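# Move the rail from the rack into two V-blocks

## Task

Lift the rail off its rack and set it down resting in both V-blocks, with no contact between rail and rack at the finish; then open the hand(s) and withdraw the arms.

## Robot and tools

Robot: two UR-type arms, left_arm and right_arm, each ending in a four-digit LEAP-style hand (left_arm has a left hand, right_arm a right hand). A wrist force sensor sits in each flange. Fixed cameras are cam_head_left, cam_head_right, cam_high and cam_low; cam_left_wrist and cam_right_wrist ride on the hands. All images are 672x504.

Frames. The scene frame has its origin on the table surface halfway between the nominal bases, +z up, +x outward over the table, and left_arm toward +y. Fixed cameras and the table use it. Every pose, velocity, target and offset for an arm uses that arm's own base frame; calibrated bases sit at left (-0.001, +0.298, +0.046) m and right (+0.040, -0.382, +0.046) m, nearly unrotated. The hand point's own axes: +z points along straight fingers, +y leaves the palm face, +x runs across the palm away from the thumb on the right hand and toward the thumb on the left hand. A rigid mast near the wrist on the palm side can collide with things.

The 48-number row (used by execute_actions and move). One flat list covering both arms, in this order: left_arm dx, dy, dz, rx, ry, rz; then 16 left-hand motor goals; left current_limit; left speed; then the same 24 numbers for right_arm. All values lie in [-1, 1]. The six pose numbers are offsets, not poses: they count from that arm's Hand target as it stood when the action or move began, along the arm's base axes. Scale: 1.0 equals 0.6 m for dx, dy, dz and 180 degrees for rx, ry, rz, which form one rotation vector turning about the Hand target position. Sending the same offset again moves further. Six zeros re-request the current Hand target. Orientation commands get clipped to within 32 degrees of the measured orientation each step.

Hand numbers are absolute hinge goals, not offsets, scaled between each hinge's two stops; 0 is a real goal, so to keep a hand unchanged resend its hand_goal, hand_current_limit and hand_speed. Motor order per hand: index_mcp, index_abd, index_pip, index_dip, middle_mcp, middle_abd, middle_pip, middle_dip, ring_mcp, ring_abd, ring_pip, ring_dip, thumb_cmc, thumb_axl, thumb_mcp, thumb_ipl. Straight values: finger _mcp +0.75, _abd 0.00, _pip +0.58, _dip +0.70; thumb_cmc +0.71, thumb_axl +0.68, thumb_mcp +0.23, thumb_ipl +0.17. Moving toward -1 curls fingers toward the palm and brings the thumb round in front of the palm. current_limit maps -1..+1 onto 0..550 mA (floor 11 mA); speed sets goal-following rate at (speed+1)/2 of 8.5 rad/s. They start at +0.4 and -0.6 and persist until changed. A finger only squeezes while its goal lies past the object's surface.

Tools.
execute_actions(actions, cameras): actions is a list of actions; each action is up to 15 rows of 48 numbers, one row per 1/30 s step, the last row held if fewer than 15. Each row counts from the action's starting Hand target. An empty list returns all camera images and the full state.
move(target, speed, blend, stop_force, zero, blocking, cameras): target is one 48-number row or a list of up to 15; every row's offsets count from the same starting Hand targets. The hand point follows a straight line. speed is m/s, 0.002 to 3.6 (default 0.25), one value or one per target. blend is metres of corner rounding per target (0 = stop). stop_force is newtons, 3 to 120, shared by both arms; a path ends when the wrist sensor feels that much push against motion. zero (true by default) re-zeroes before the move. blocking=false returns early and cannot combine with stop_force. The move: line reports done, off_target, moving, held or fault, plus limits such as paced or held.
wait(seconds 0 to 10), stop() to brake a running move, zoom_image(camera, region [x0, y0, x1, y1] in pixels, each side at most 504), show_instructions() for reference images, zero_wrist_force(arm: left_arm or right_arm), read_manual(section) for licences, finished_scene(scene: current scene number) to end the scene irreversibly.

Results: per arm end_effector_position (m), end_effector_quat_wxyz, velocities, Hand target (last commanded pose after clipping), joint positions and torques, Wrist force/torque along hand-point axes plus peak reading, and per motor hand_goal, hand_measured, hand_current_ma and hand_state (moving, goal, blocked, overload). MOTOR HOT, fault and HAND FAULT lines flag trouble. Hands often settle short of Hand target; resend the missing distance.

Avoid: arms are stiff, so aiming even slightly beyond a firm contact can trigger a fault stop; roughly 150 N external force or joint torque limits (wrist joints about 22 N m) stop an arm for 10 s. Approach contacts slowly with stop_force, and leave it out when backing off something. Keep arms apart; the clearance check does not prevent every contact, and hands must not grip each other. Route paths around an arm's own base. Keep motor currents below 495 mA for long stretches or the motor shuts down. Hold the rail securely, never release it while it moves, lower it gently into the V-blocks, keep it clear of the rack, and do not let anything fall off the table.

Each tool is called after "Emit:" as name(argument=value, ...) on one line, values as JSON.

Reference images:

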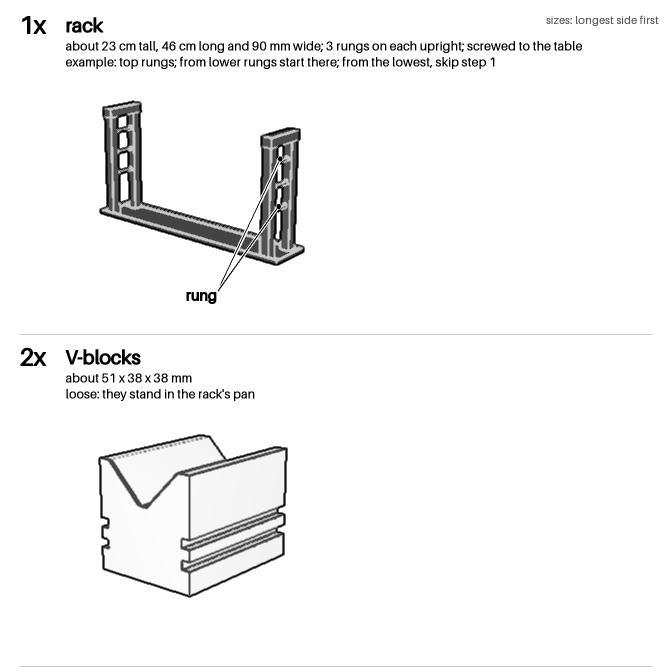

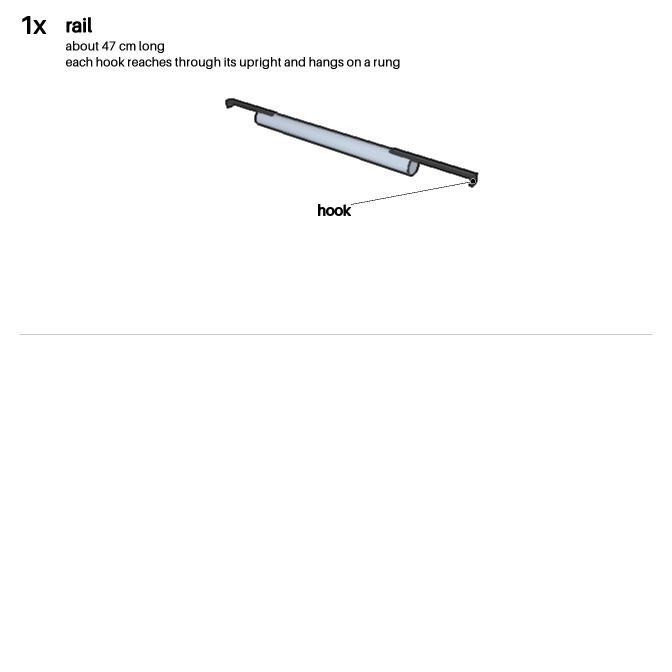

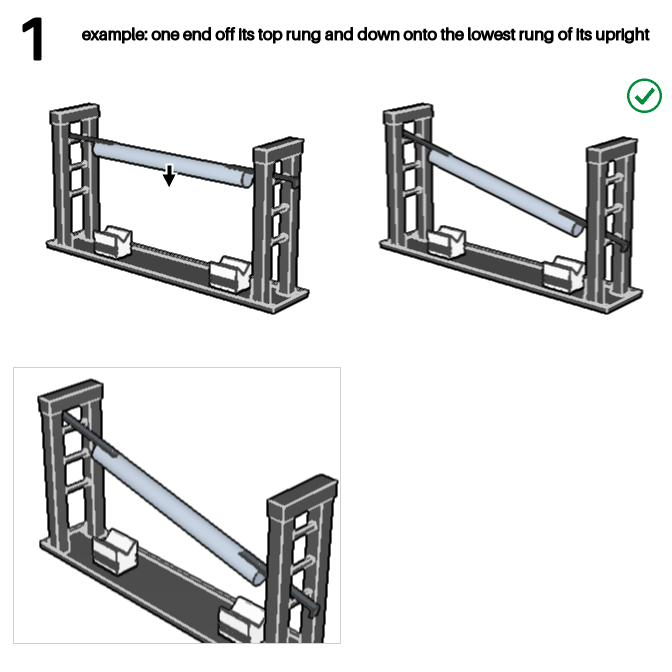

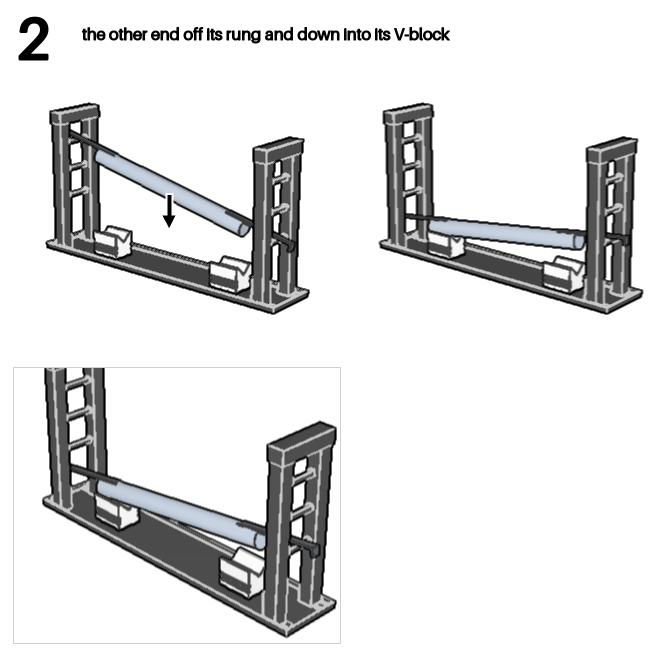

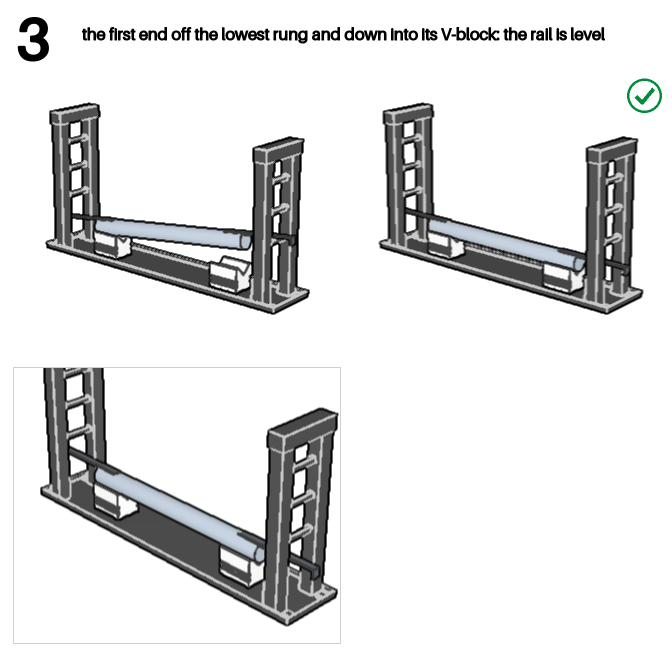

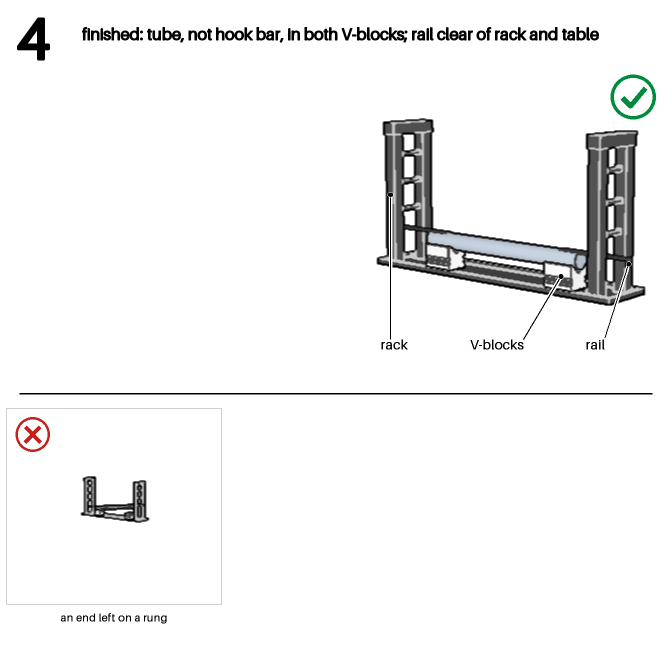

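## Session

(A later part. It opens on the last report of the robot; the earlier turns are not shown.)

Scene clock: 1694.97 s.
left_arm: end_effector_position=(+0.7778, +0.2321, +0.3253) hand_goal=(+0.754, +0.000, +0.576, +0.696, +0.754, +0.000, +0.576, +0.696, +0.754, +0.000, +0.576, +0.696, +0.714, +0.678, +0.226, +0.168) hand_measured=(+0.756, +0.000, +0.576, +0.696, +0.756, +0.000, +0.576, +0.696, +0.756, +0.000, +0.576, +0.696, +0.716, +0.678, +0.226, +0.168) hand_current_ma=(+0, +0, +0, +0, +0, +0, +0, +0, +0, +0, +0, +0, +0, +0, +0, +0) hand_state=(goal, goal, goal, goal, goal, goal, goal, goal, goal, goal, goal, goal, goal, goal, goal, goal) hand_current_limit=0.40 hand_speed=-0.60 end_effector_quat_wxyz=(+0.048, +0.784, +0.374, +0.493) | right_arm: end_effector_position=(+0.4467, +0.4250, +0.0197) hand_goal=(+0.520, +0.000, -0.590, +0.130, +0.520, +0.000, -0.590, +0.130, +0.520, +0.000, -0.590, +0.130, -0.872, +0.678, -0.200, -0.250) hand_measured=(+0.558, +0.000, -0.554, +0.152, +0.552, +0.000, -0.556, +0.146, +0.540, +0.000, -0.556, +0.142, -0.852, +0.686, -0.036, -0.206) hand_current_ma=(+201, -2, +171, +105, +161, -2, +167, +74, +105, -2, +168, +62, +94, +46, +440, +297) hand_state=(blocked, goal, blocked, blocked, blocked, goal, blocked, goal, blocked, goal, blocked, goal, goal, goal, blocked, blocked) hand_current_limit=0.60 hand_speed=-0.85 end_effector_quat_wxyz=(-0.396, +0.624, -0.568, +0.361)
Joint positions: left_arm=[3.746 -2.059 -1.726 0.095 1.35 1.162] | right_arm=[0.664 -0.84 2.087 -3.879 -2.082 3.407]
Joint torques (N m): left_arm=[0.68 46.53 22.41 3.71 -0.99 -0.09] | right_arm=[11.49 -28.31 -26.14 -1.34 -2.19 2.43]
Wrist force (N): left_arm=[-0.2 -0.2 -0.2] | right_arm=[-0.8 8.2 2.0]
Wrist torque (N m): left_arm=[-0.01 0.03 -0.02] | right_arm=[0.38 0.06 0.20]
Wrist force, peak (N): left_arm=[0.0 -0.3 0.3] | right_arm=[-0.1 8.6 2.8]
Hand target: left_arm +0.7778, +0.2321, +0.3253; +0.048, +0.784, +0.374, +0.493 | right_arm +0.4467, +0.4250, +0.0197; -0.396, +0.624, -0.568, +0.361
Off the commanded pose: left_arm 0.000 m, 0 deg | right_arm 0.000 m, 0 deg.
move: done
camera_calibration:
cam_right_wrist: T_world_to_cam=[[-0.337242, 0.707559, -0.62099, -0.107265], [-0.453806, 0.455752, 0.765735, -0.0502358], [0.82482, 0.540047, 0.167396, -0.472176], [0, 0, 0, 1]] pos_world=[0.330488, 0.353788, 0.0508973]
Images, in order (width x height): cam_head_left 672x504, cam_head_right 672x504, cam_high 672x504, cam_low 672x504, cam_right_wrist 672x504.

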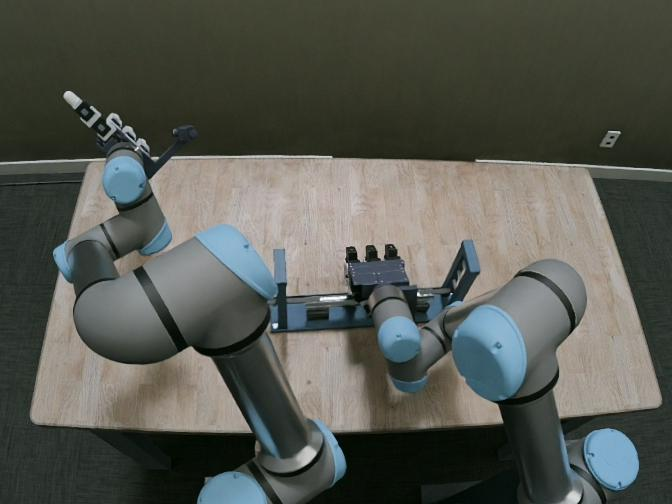

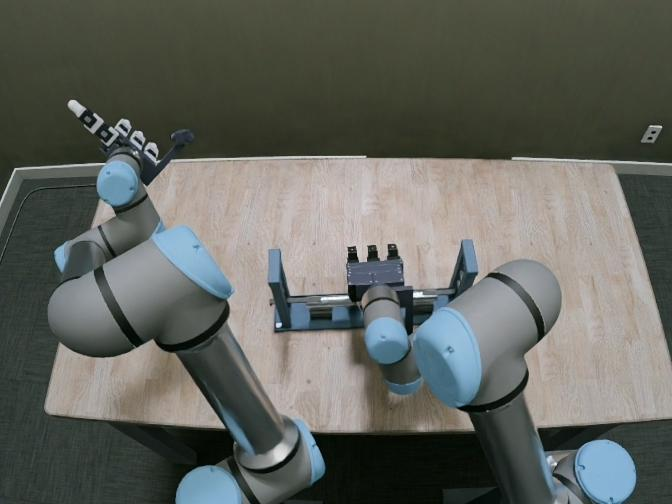

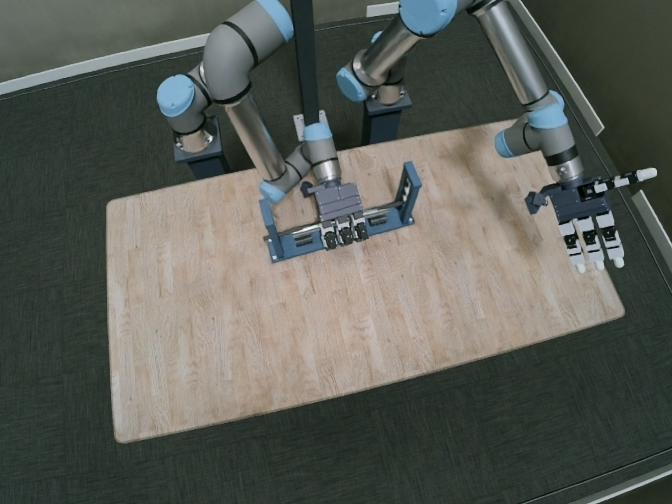

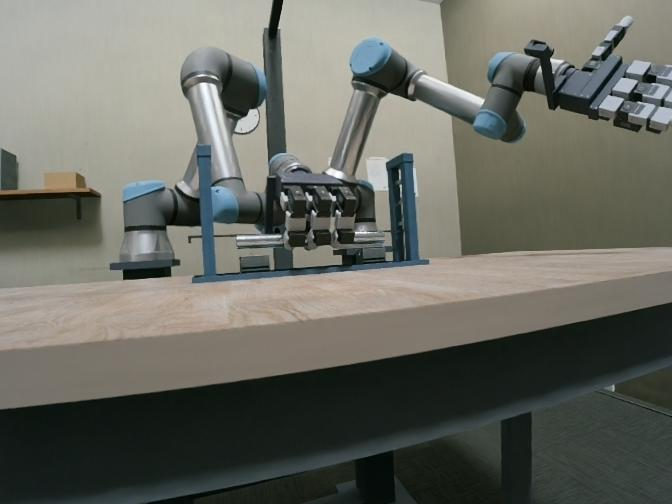

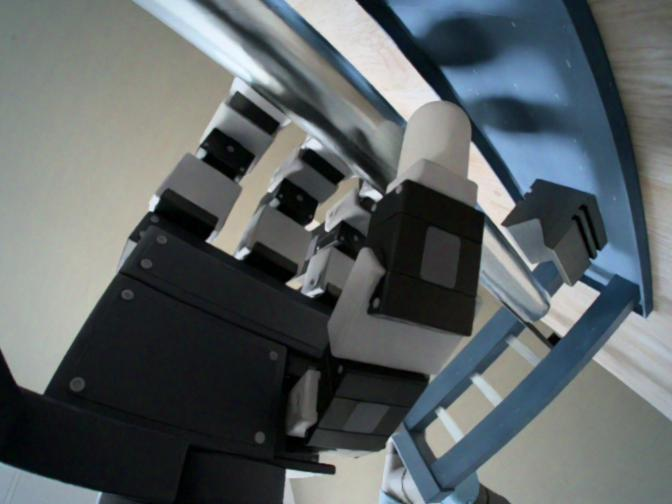

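Emit:
move(target=[[0,0,0,0,0,0, 0.754,0,0.576,0.696,0.754,0,0.576,0.696,0.754,0,0.576,0.696,0.714,0.678,0.226,0.168,0.4,-0.6, 0,0,-0.025,0,0,0, 0.52,0,-0.59,0.13,0.52,0,-0.59,0.13,0.52,0,-0.59,0.13,-0.873,0.677,-0.2,-0.25,0.6,-0.85]], speed=0.02, stop_force=5, cameras=["cam_high","cam_low","cam_right_wrist","cam_head_left","cam_head_right"])

Emit:
zoom_image(camera="cam_low", region=[180, 180, 300, 290])

Emit:
zoom_image(camera="cam_low", region=[320, 180, 440, 290])

Emit:
zoom_image(camera="cam_right_wrist", region=[420, 120, 620, 350])

Emit:
zoom_image(camera="cam_head_right", region=[245, 270, 345, 340])

Scene clock: 1739.63 s.
left_arm: end_effector_position=(+0.7778, +0.2321, +0.3253) hand_goal=(+0.754, +0.000, +0.576, +0.696, +0.754, +0.000, +0.576, +0.696, +0.754, +0.000, +0.576, +0.696, +0.714, +0.678, +0.226, +0.168) hand_measured=(+0.756, +0.000, +0.576, +0.696, +0.756, +0.000, +0.576, +0.696, +0.756, +0.000, +0.576, +0.696, +0.716, +0.678, +0.226, +0.168) hand_current_ma=(+0, +0, +0, +0, +0, +0, +0, +0, +0, +0, +0, +0, +0, +0, +0, +0) hand_state=(goal, goal, goal, goal, goal, goal, goal, goal, goal, goal, goal, goal, goal, goal, goal, goal) hand_current_limit=0.40 hand_speed=-0.60 end_effector_quat_wxyz=(+0.048, +0.784, +0.374, +0.493) | right_arm: end_effector_position=(+0.4467, +0.4251, +0.0047) hand_goal=(+0.520, +0.000, -0.590, +0.130, +0.520, +0.000, -0.590, +0.130, +0.520, +0.000, -0.590, +0.130, -0.872, +0.678, -0.200, -0.250) hand_measured=(+0.558, +0.000, -0.554, +0.152, +0.552, +0.000, -0.556, +0.146, +0.540, +0.000, -0.556, +0.142, -0.852, +0.686, -0.036, -0.206) hand_current_ma=(+201, -2, +171, +105, +161, -2, +167, +74, +105, -2, +168, +62, +94, +46, +440, +297) hand_state=(blocked, goal, blocked, blocked, blocked, goal, blocked, goal, blocked, goal, blocked, goal, goal, goal, blocked, blocked) hand_current_limit=0.60 hand_speed=-0.85 end_effector_quat_wxyz=(-0.396, +0.624, -0.568, +0.361)
Joint positions: left_arm=[3.746 -2.059 -1.726 0.095 1.35 1.162] | right_arm=[0.664 -0.802 2.081 -3.911 -2.082 3.407]
Joint torques (N m): left_arm=[0.01 46.2 21.32 3.79 -0.99 -0.11] | right_arm=[9.76 -28.46 -25.35 -7.07 -1.99 -0.4]
Wrist force (N): left_arm=[-0.2 -0.3 -0.1] | right_arm=[-0.6 8.2 2.2]
Wrist torque (N m): left_arm=[-0.03 0.02 -0.01] | right_arm=[0.38 0.01 0.21]
Wrist force, peak (N): left_arm=[-0.4 -0.2 0.2] | right_arm=[-0.7 8.3 3.0]
Hand target: left_arm +0.7778, +0.2321, +0.3253; +0.048, +0.784, +0.374, +0.493 | right_arm +0.4467, +0.4250, +0.0047; -0.396, +0.624, -0.568, +0.361
Off the commanded pose: left_arm 0.000 m, 0 deg | right_arm 0.000 m, 0 deg.
move: done
camera_calibration:
cam_right_wrist: T_world_to_cam=[[-0.33727, 0.707587, -0.620943, -0.116582], [-0.453786, 0.455708, 0.765773, -0.0387427], [0.82482, 0.540047, 0.167396, -0.469665], [0, 0, 0, 1]] pos_world=[0.330488, 0.353788, 0.0358976]
Images, in order (width x height): cam_head_left 672x504, cam_head_right 672x504, cam_high 672x504, cam_low 672x504, cam_right_wrist 672x504.

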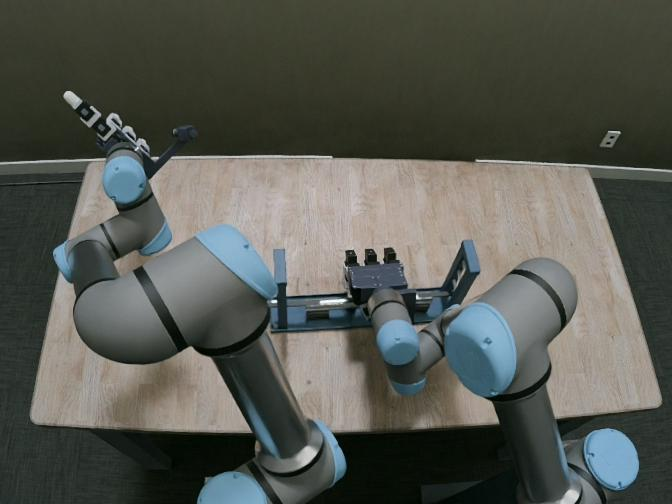

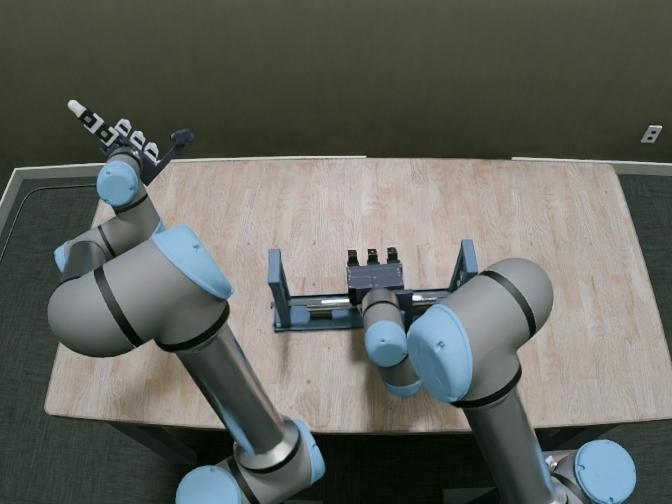

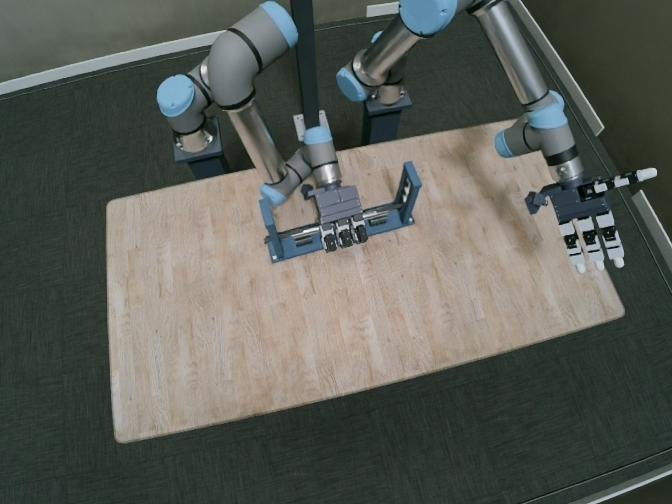

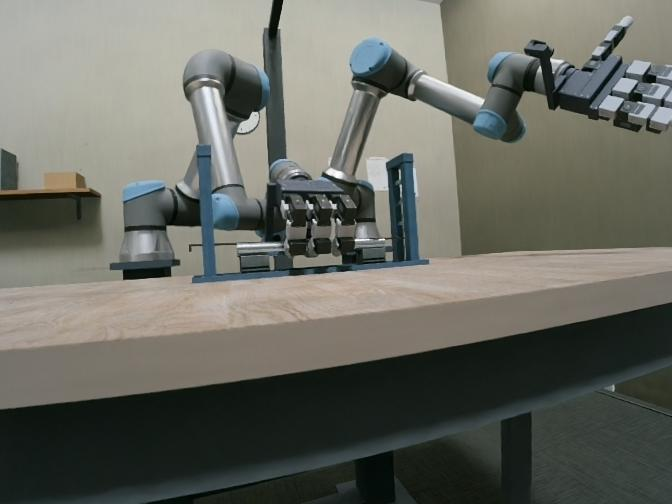

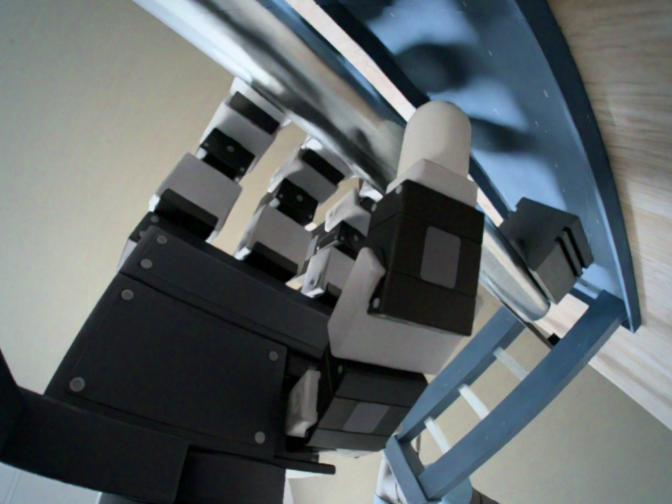

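Scaled by 4.200 from the camera's 672x504 image, which has a finer 960x720 frame.

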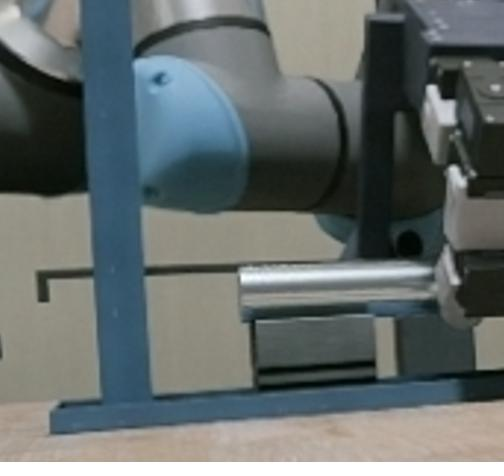

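Scaled by 4.200 from the camera's 672x504 image, which has a finer 960x720 frame.

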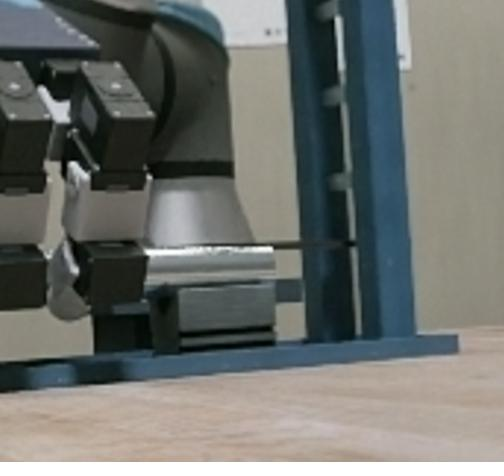

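Scaled by 2.191 from the camera's 672x504 image, which has a finer 960x720 frame.

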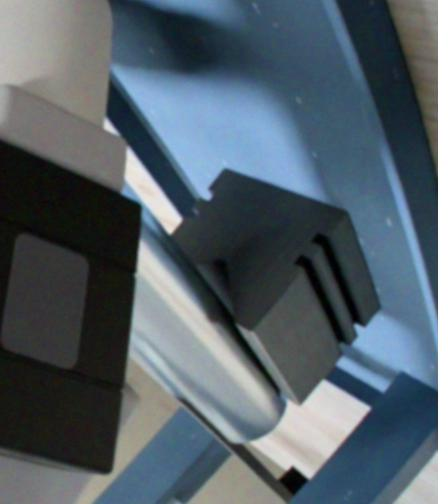

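Scaled by 5.040 from the camera's 672x504 image, which has a finer 960x720 frame.

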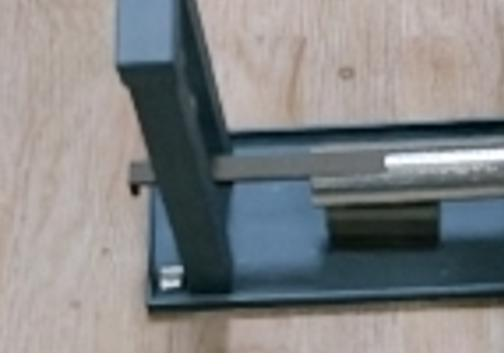

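Emit:
move(target=[[0,0,0,0,0,0, 0.754,0,0.576,0.696,0.754,0,0.576,0.696,0.754,0,0.576,0.696,0.714,0.678,0.226,0.168,0.4,-0.6, 0,0,-0.025,0,0,0, 0.52,0,-0.59,0.13,0.52,0,-0.59,0.13,0.52,0,-0.59,0.13,-0.873,0.677,-0.2,-0.25,0.6,-0.85]], speed=0.008, stop_force=4, cameras=["cam_high","cam_low","cam_right_wrist","cam_head_left","cam_head_right"])

Emit:
zoom_image(camera="cam_low", region=[180, 180, 300, 290])

Emit:
zoom_image(camera="cam_low", region=[320, 180, 440, 290])

Emit:
zoom_image(camera="cam_right_wrist", region=[420, 120, 620, 350])

Emit:
zoom_image(camera="cam_head_right", region=[245, 270, 345, 340])

Scene clock: 1755.63 s.
left_arm: end_effector_position=(+0.7778, +0.2321, +0.3253) hand_goal=(+0.754, +0.000, +0.576, +0.696, +0.754, +0.000, +0.576, +0.696, +0.754, +0.000, +0.576, +0.696, +0.714, +0.678, +0.226, +0.168) hand_measured=(+0.756, +0.000, +0.576, +0.696, +0.756, +0.000, +0.576, +0.696, +0.756, +0.000, +0.576, +0.696, +0.716, +0.678, +0.226, +0.168) hand_current_ma=(+0, +0, +0, +0, +0, +0, +0, +0, +0, +0, +0, +0, +0, +0, +0, +0) hand_state=(goal, goal, goal, goal, goal, goal, goal, goal, goal, goal, goal, goal, goal, goal, goal, goal) hand_current_limit=0.40 hand_speed=-0.60 end_effector_quat_wxyz=(+0.048, +0.784, +0.374, +0.493) | right_arm: end_effector_position=(+0.4467, +0.4251, +0.0013) hand_goal=(+0.520, +0.000, -0.590, +0.130, +0.520, +0.000, -0.590, +0.130, +0.520, +0.000, -0.590, +0.130, -0.872, +0.678, -0.200, -0.250) hand_measured=(+0.564, +0.000, -0.554, +0.148, +0.552, +0.000, -0.554, +0.146, +0.542, +0.000, -0.556, +0.144, -0.852, +0.686, -0.036, -0.206) hand_current_ma=(+225, -2, +171, +84, +161, -2, +176, +74, +110, -2, +168, +64, +94, +46, +440, +297) hand_state=(blocked, goal, blocked, goal, blocked, goal, blocked, goal, blocked, goal, blocked, goal, goal, goal, blocked, blocked) hand_current_limit=0.60 hand_speed=-0.85 end_effector_quat_wxyz=(-0.396, +0.624, -0.568, +0.361)
Joint positions: left_arm=[3.746 -2.059 -1.726 0.095 1.35 1.162] | right_arm=[0.664 -0.793 2.079 -3.918 -2.082 3.407]
Joint torques (N m): left_arm=[0.12 46.85 21.7 3.84 -1.13 -0.1] | right_arm=[9.77 -51.94 5.07 -0.94 -0.71 -0.79]
Wrist force (N): left_arm=[0.0 0.0 0.1] | right_arm=[0.1 5.1 3.2]
Wrist torque (N m): left_arm=[-0.01 0.01 0.00] | right_arm=[0.28 -0.02 0.24]
Wrist force, peak (N): left_arm=[-0.2 -0.4 0.1] | right_arm=[-0.6 8.4 2.3]
Hand target: left_arm +0.7778, +0.2321, +0.3253; +0.048, +0.784, +0.374, +0.493 | right_arm +0.4467, +0.4251, +0.0013; -0.396, +0.624, -0.568, +0.361 (not the last commanded pose)
Off the commanded pose: left_arm 0.000 m, 0 deg | right_arm 0.012 m, 0 deg.
move: contact (right_arm)
camera_calibration:
cam_right_wrist: T_world_to_cam=[[-0.337175, 0.707577, -0.621005, -0.118719], [-0.453881, 0.455734, 0.765701, -0.0361146], [0.824806, 0.540038, 0.167493, -0.469091], [0, 0, 0, 1]] pos_world=[0.330488, 0.353788, 0.0324973]
Images, in order (width x height): cam_head_left 672x504, cam_head_right 672x504, cam_high 672x504, cam_low 672x504, cam_right_wrist 672x504.

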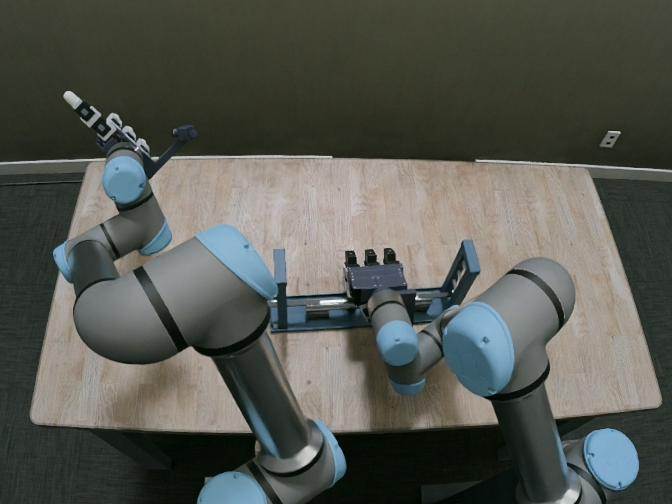

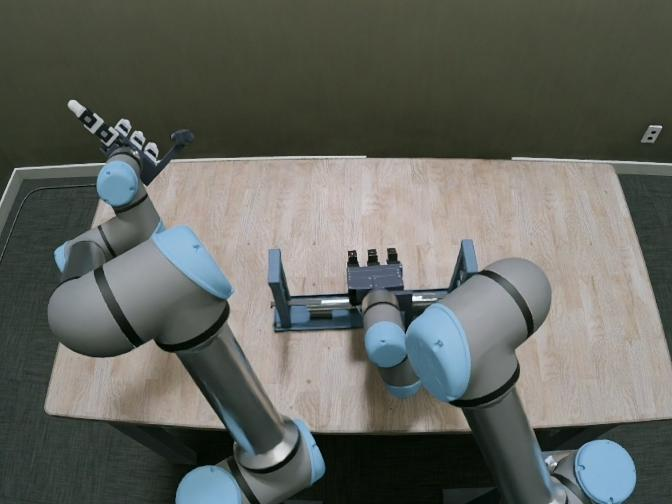

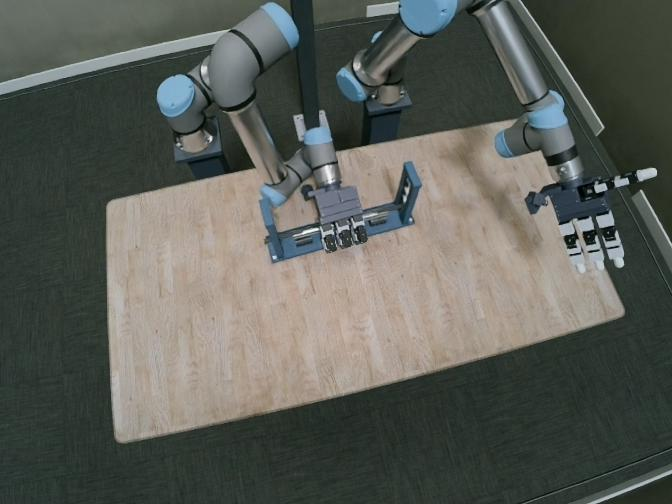

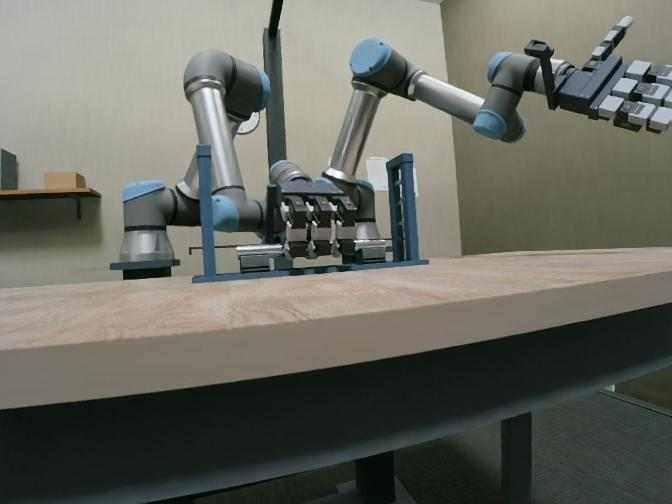

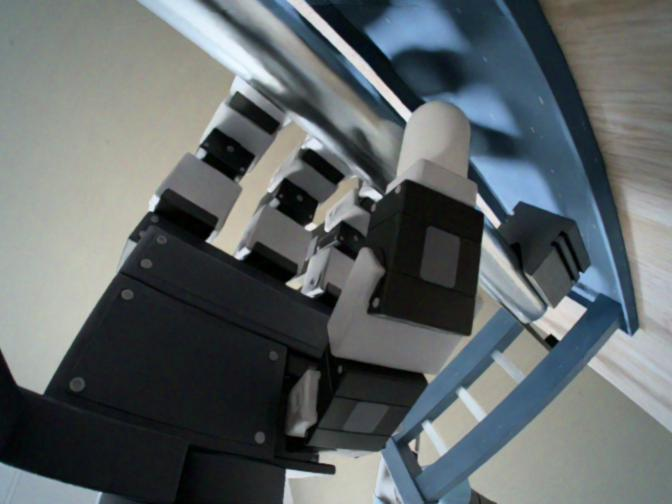

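Scaled by 4.200 from the camera's 672x504 image, which has a finer 960x720 frame.

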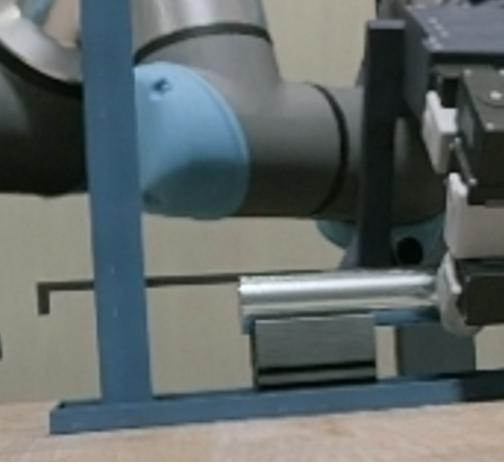

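Scaled by 4.200 from the camera's 672x504 image, which has a finer 960x720 frame.

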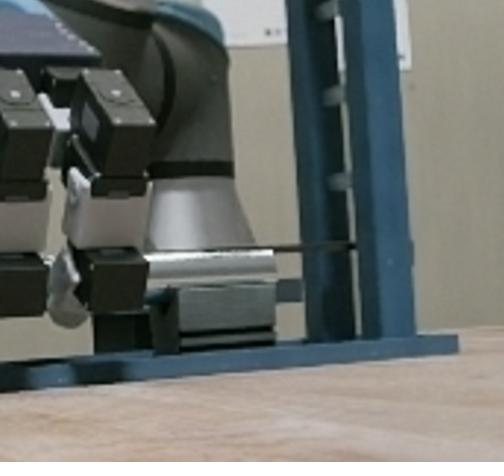

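Scaled by 2.191 from the camera's 672x504 image, which has a finer 960x720 frame.

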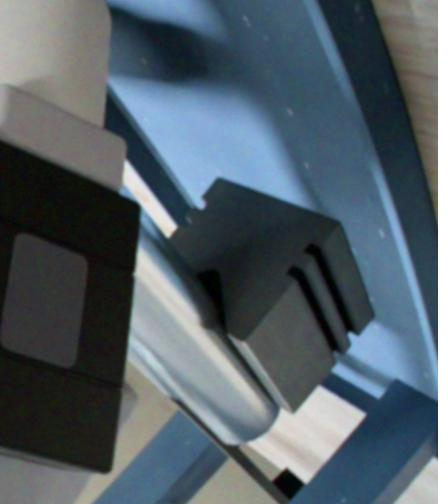

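Scaled by 5.040 from the camera's 672x504 image, which has a finer 960x720 frame.

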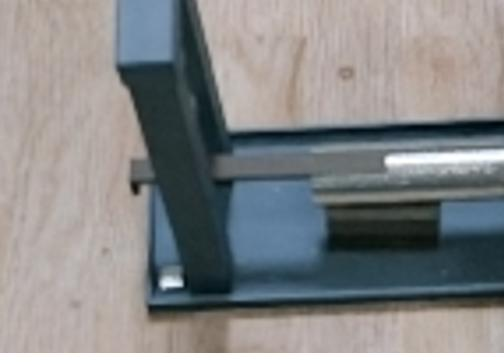

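Emit:
move(target=[[0,0,0,0,0,0, 0.754,0,0.576,0.696,0.754,0,0.576,0.696,0.754,0,0.576,0.696,0.714,0.678,0.226,0.168,0.4,-0.6, 0,0,-0.007,0,0,0, 0.52,0,-0.59,0.13,0.52,0,-0.59,0.13,0.52,0,-0.59,0.13,-0.873,0.677,-0.2,-0.25,0.6,-0.85]], speed=0.006, stop_force=6, cameras=["cam_high","cam_low","cam_right_wrist","cam_head_left","cam_head_right"])

Emit:
zoom_image(camera="cam_low", region=[180, 180, 300, 290])

Emit:
zoom_image(camera="cam_low", region=[320, 180, 440, 290])

Emit:
zoom_image(camera="cam_right_wrist", region=[420, 120, 620, 350])

Scene clock: 1799.23 s.
left_arm: end_effector_position=(+0.7778, +0.2321, +0.3253) hand_goal=(+0.754, +0.000, +0.576, +0.696, +0.754, +0.000, +0.576, +0.696, +0.754, +0.000, +0.576, +0.696, +0.714, +0.678, +0.226, +0.168) hand_measured=(+0.756, +0.000, +0.576, +0.696, +0.756, +0.000, +0.576, +0.696, +0.756, +0.000, +0.576, +0.696, +0.716, +0.678, +0.226, +0.168) hand_current_ma=(+0, +0, +0, +0, +0, +0, +0, +0, +0, +0, +0, +0, +0, +0, +0, +0) hand_state=(goal, goal, goal, goal, goal, goal, goal, goal, goal, goal, goal, goal, goal, goal, goal, goal) hand_current_limit=0.40 hand_speed=-0.60 end_effector_quat_wxyz=(+0.048, +0.784, +0.374, +0.493) | right_arm: end_effector_position=(+0.4467, +0.4250, -0.0003) hand_goal=(+0.520, +0.000, -0.590, +0.130, +0.520, +0.000, -0.590, +0.130, +0.520, +0.000, -0.590, +0.130, -0.872, +0.678, -0.200, -0.250) hand_measured=(+0.564, +0.000, -0.554, +0.146, +0.554, +0.000, -0.554, +0.146, +0.546, +0.000, -0.556, +0.144, -0.854, +0.684, -0.036, -0.210) hand_current_ma=(+228, -2, +171, +78, +172, -2, +176, +74, +129, -2, +168, +64, +93, +36, +440, +266) hand_state=(blocked, goal, blocked, goal, blocked, goal, blocked, goal, blocked, goal, blocked, goal, goal, goal, blocked, blocked) hand_current_limit=0.60 hand_speed=-0.85 end_effector_quat_wxyz=(-0.396, +0.624, -0.568, +0.361)
Joint positions: left_arm=[3.746 -2.059 -1.726 0.095 1.35 1.162] | right_arm=[0.664 -0.789 2.078 -3.922 -2.082 3.407]
Joint torques (N m): left_arm=[0.1 46.82 21.33 3.88 -1.11 -0.14] | right_arm=[10.64 -49.72 7.29 -0.66 0.65 -0.48]
Wrist force (N): left_arm=[0.0 0.1 -0.1] | right_arm=[0.0 2.3 3.9]
Wrist torque (N m): left_arm=[0.01 0.01 -0.01] | right_arm=[0.24 -0.05 0.18]
Wrist force, peak (N): left_arm=[-0.4 -0.1 0.1] | right_arm=[0.0 5.5 3.6]
Hand target: left_arm +0.7778, +0.2321, +0.3253; +0.048, +0.784, +0.374, +0.493 | right_arm +0.4466, +0.4250, -0.0003; -0.396, +0.624, -0.568, +0.361 (not the last commanded pose)
Off the commanded pose: left_arm 0.000 m, 0 deg | right_arm 0.003 m, 0 deg.
move: contact (right_arm)
camera_calibration:
cam_right_wrist: T_world_to_cam=[[-0.337226, 0.707544, -0.621016, -0.119655], [-0.453818, 0.455776, 0.765714, -0.0350471], [0.82482, 0.540047, 0.167396, -0.468762], [0, 0, 0, 1]] pos_world=[0.330388, 0.353788, 0.0309971]
Images, in order (width x height): cam_head_left 672x504, cam_head_right 672x504, cam_high 672x504, cam_low 672x504, cam_right_wrist 672x504.

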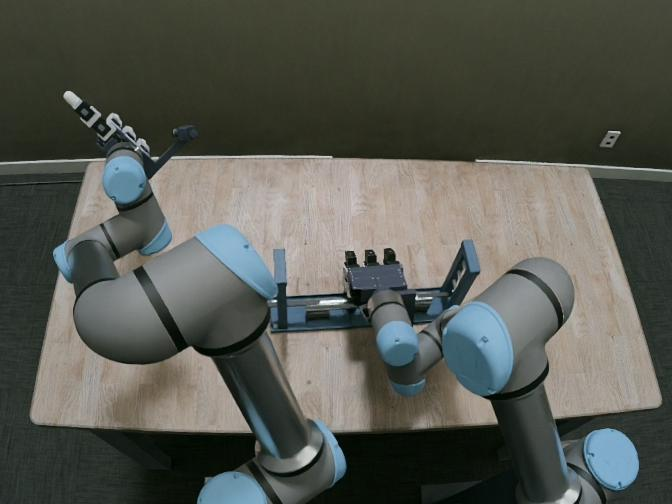

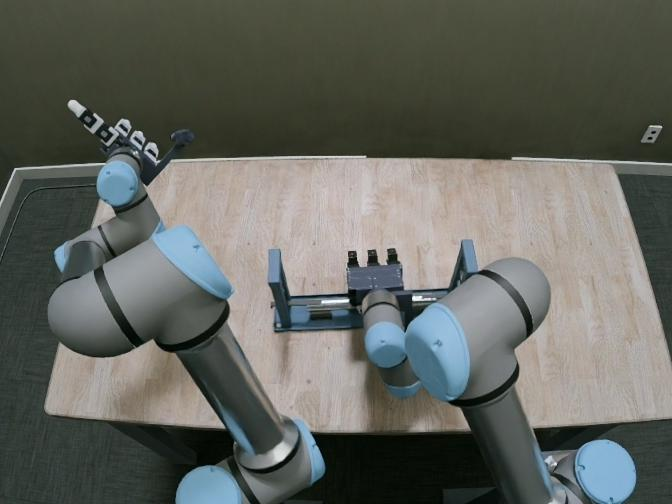

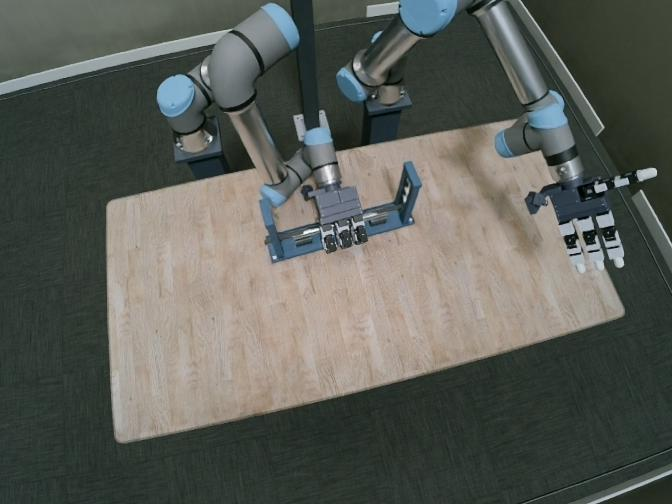

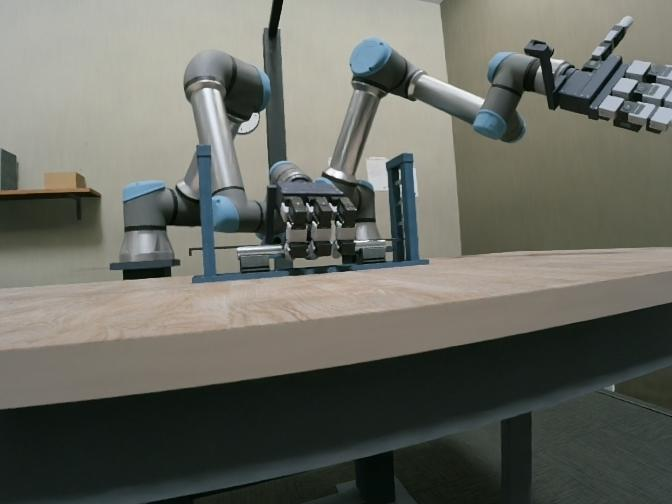

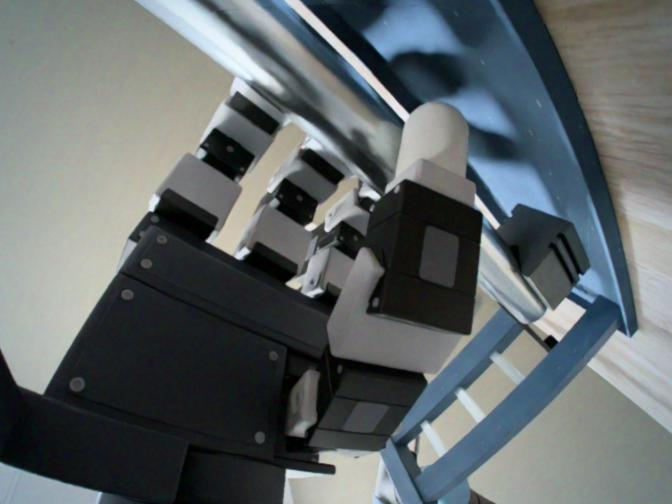

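Scaled by 4.200 from the camera's 672x504 image, which has a finer 960x720 frame.

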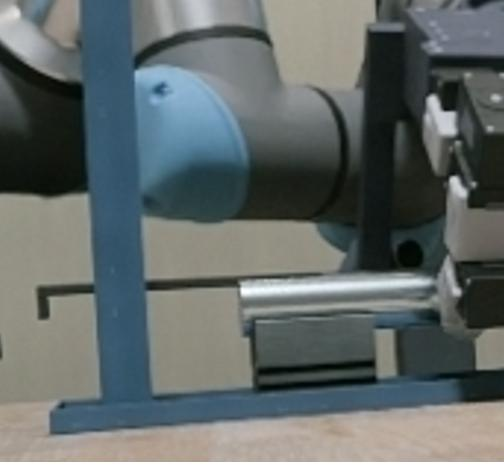

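Scaled by 4.200 from the camera's 672x504 image, which has a finer 960x720 frame.

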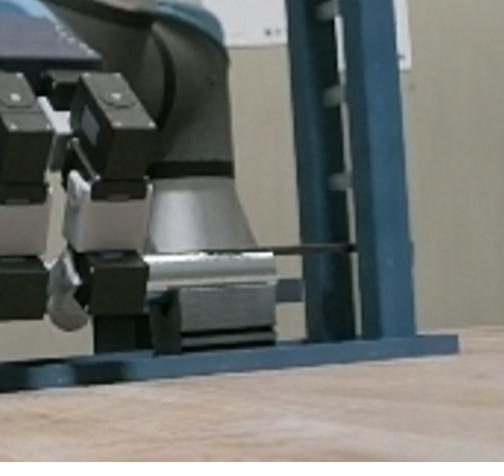

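Scaled by 2.191 from the camera's 672x504 image, which has a finer 960x720 frame.

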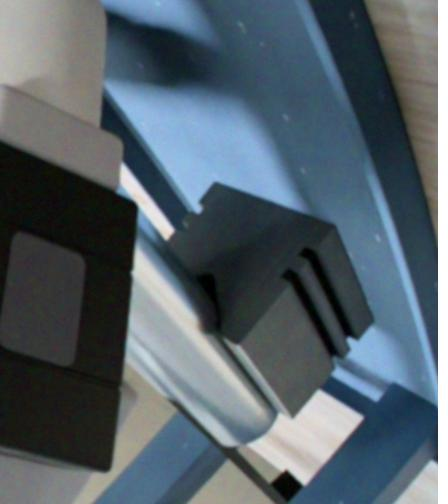

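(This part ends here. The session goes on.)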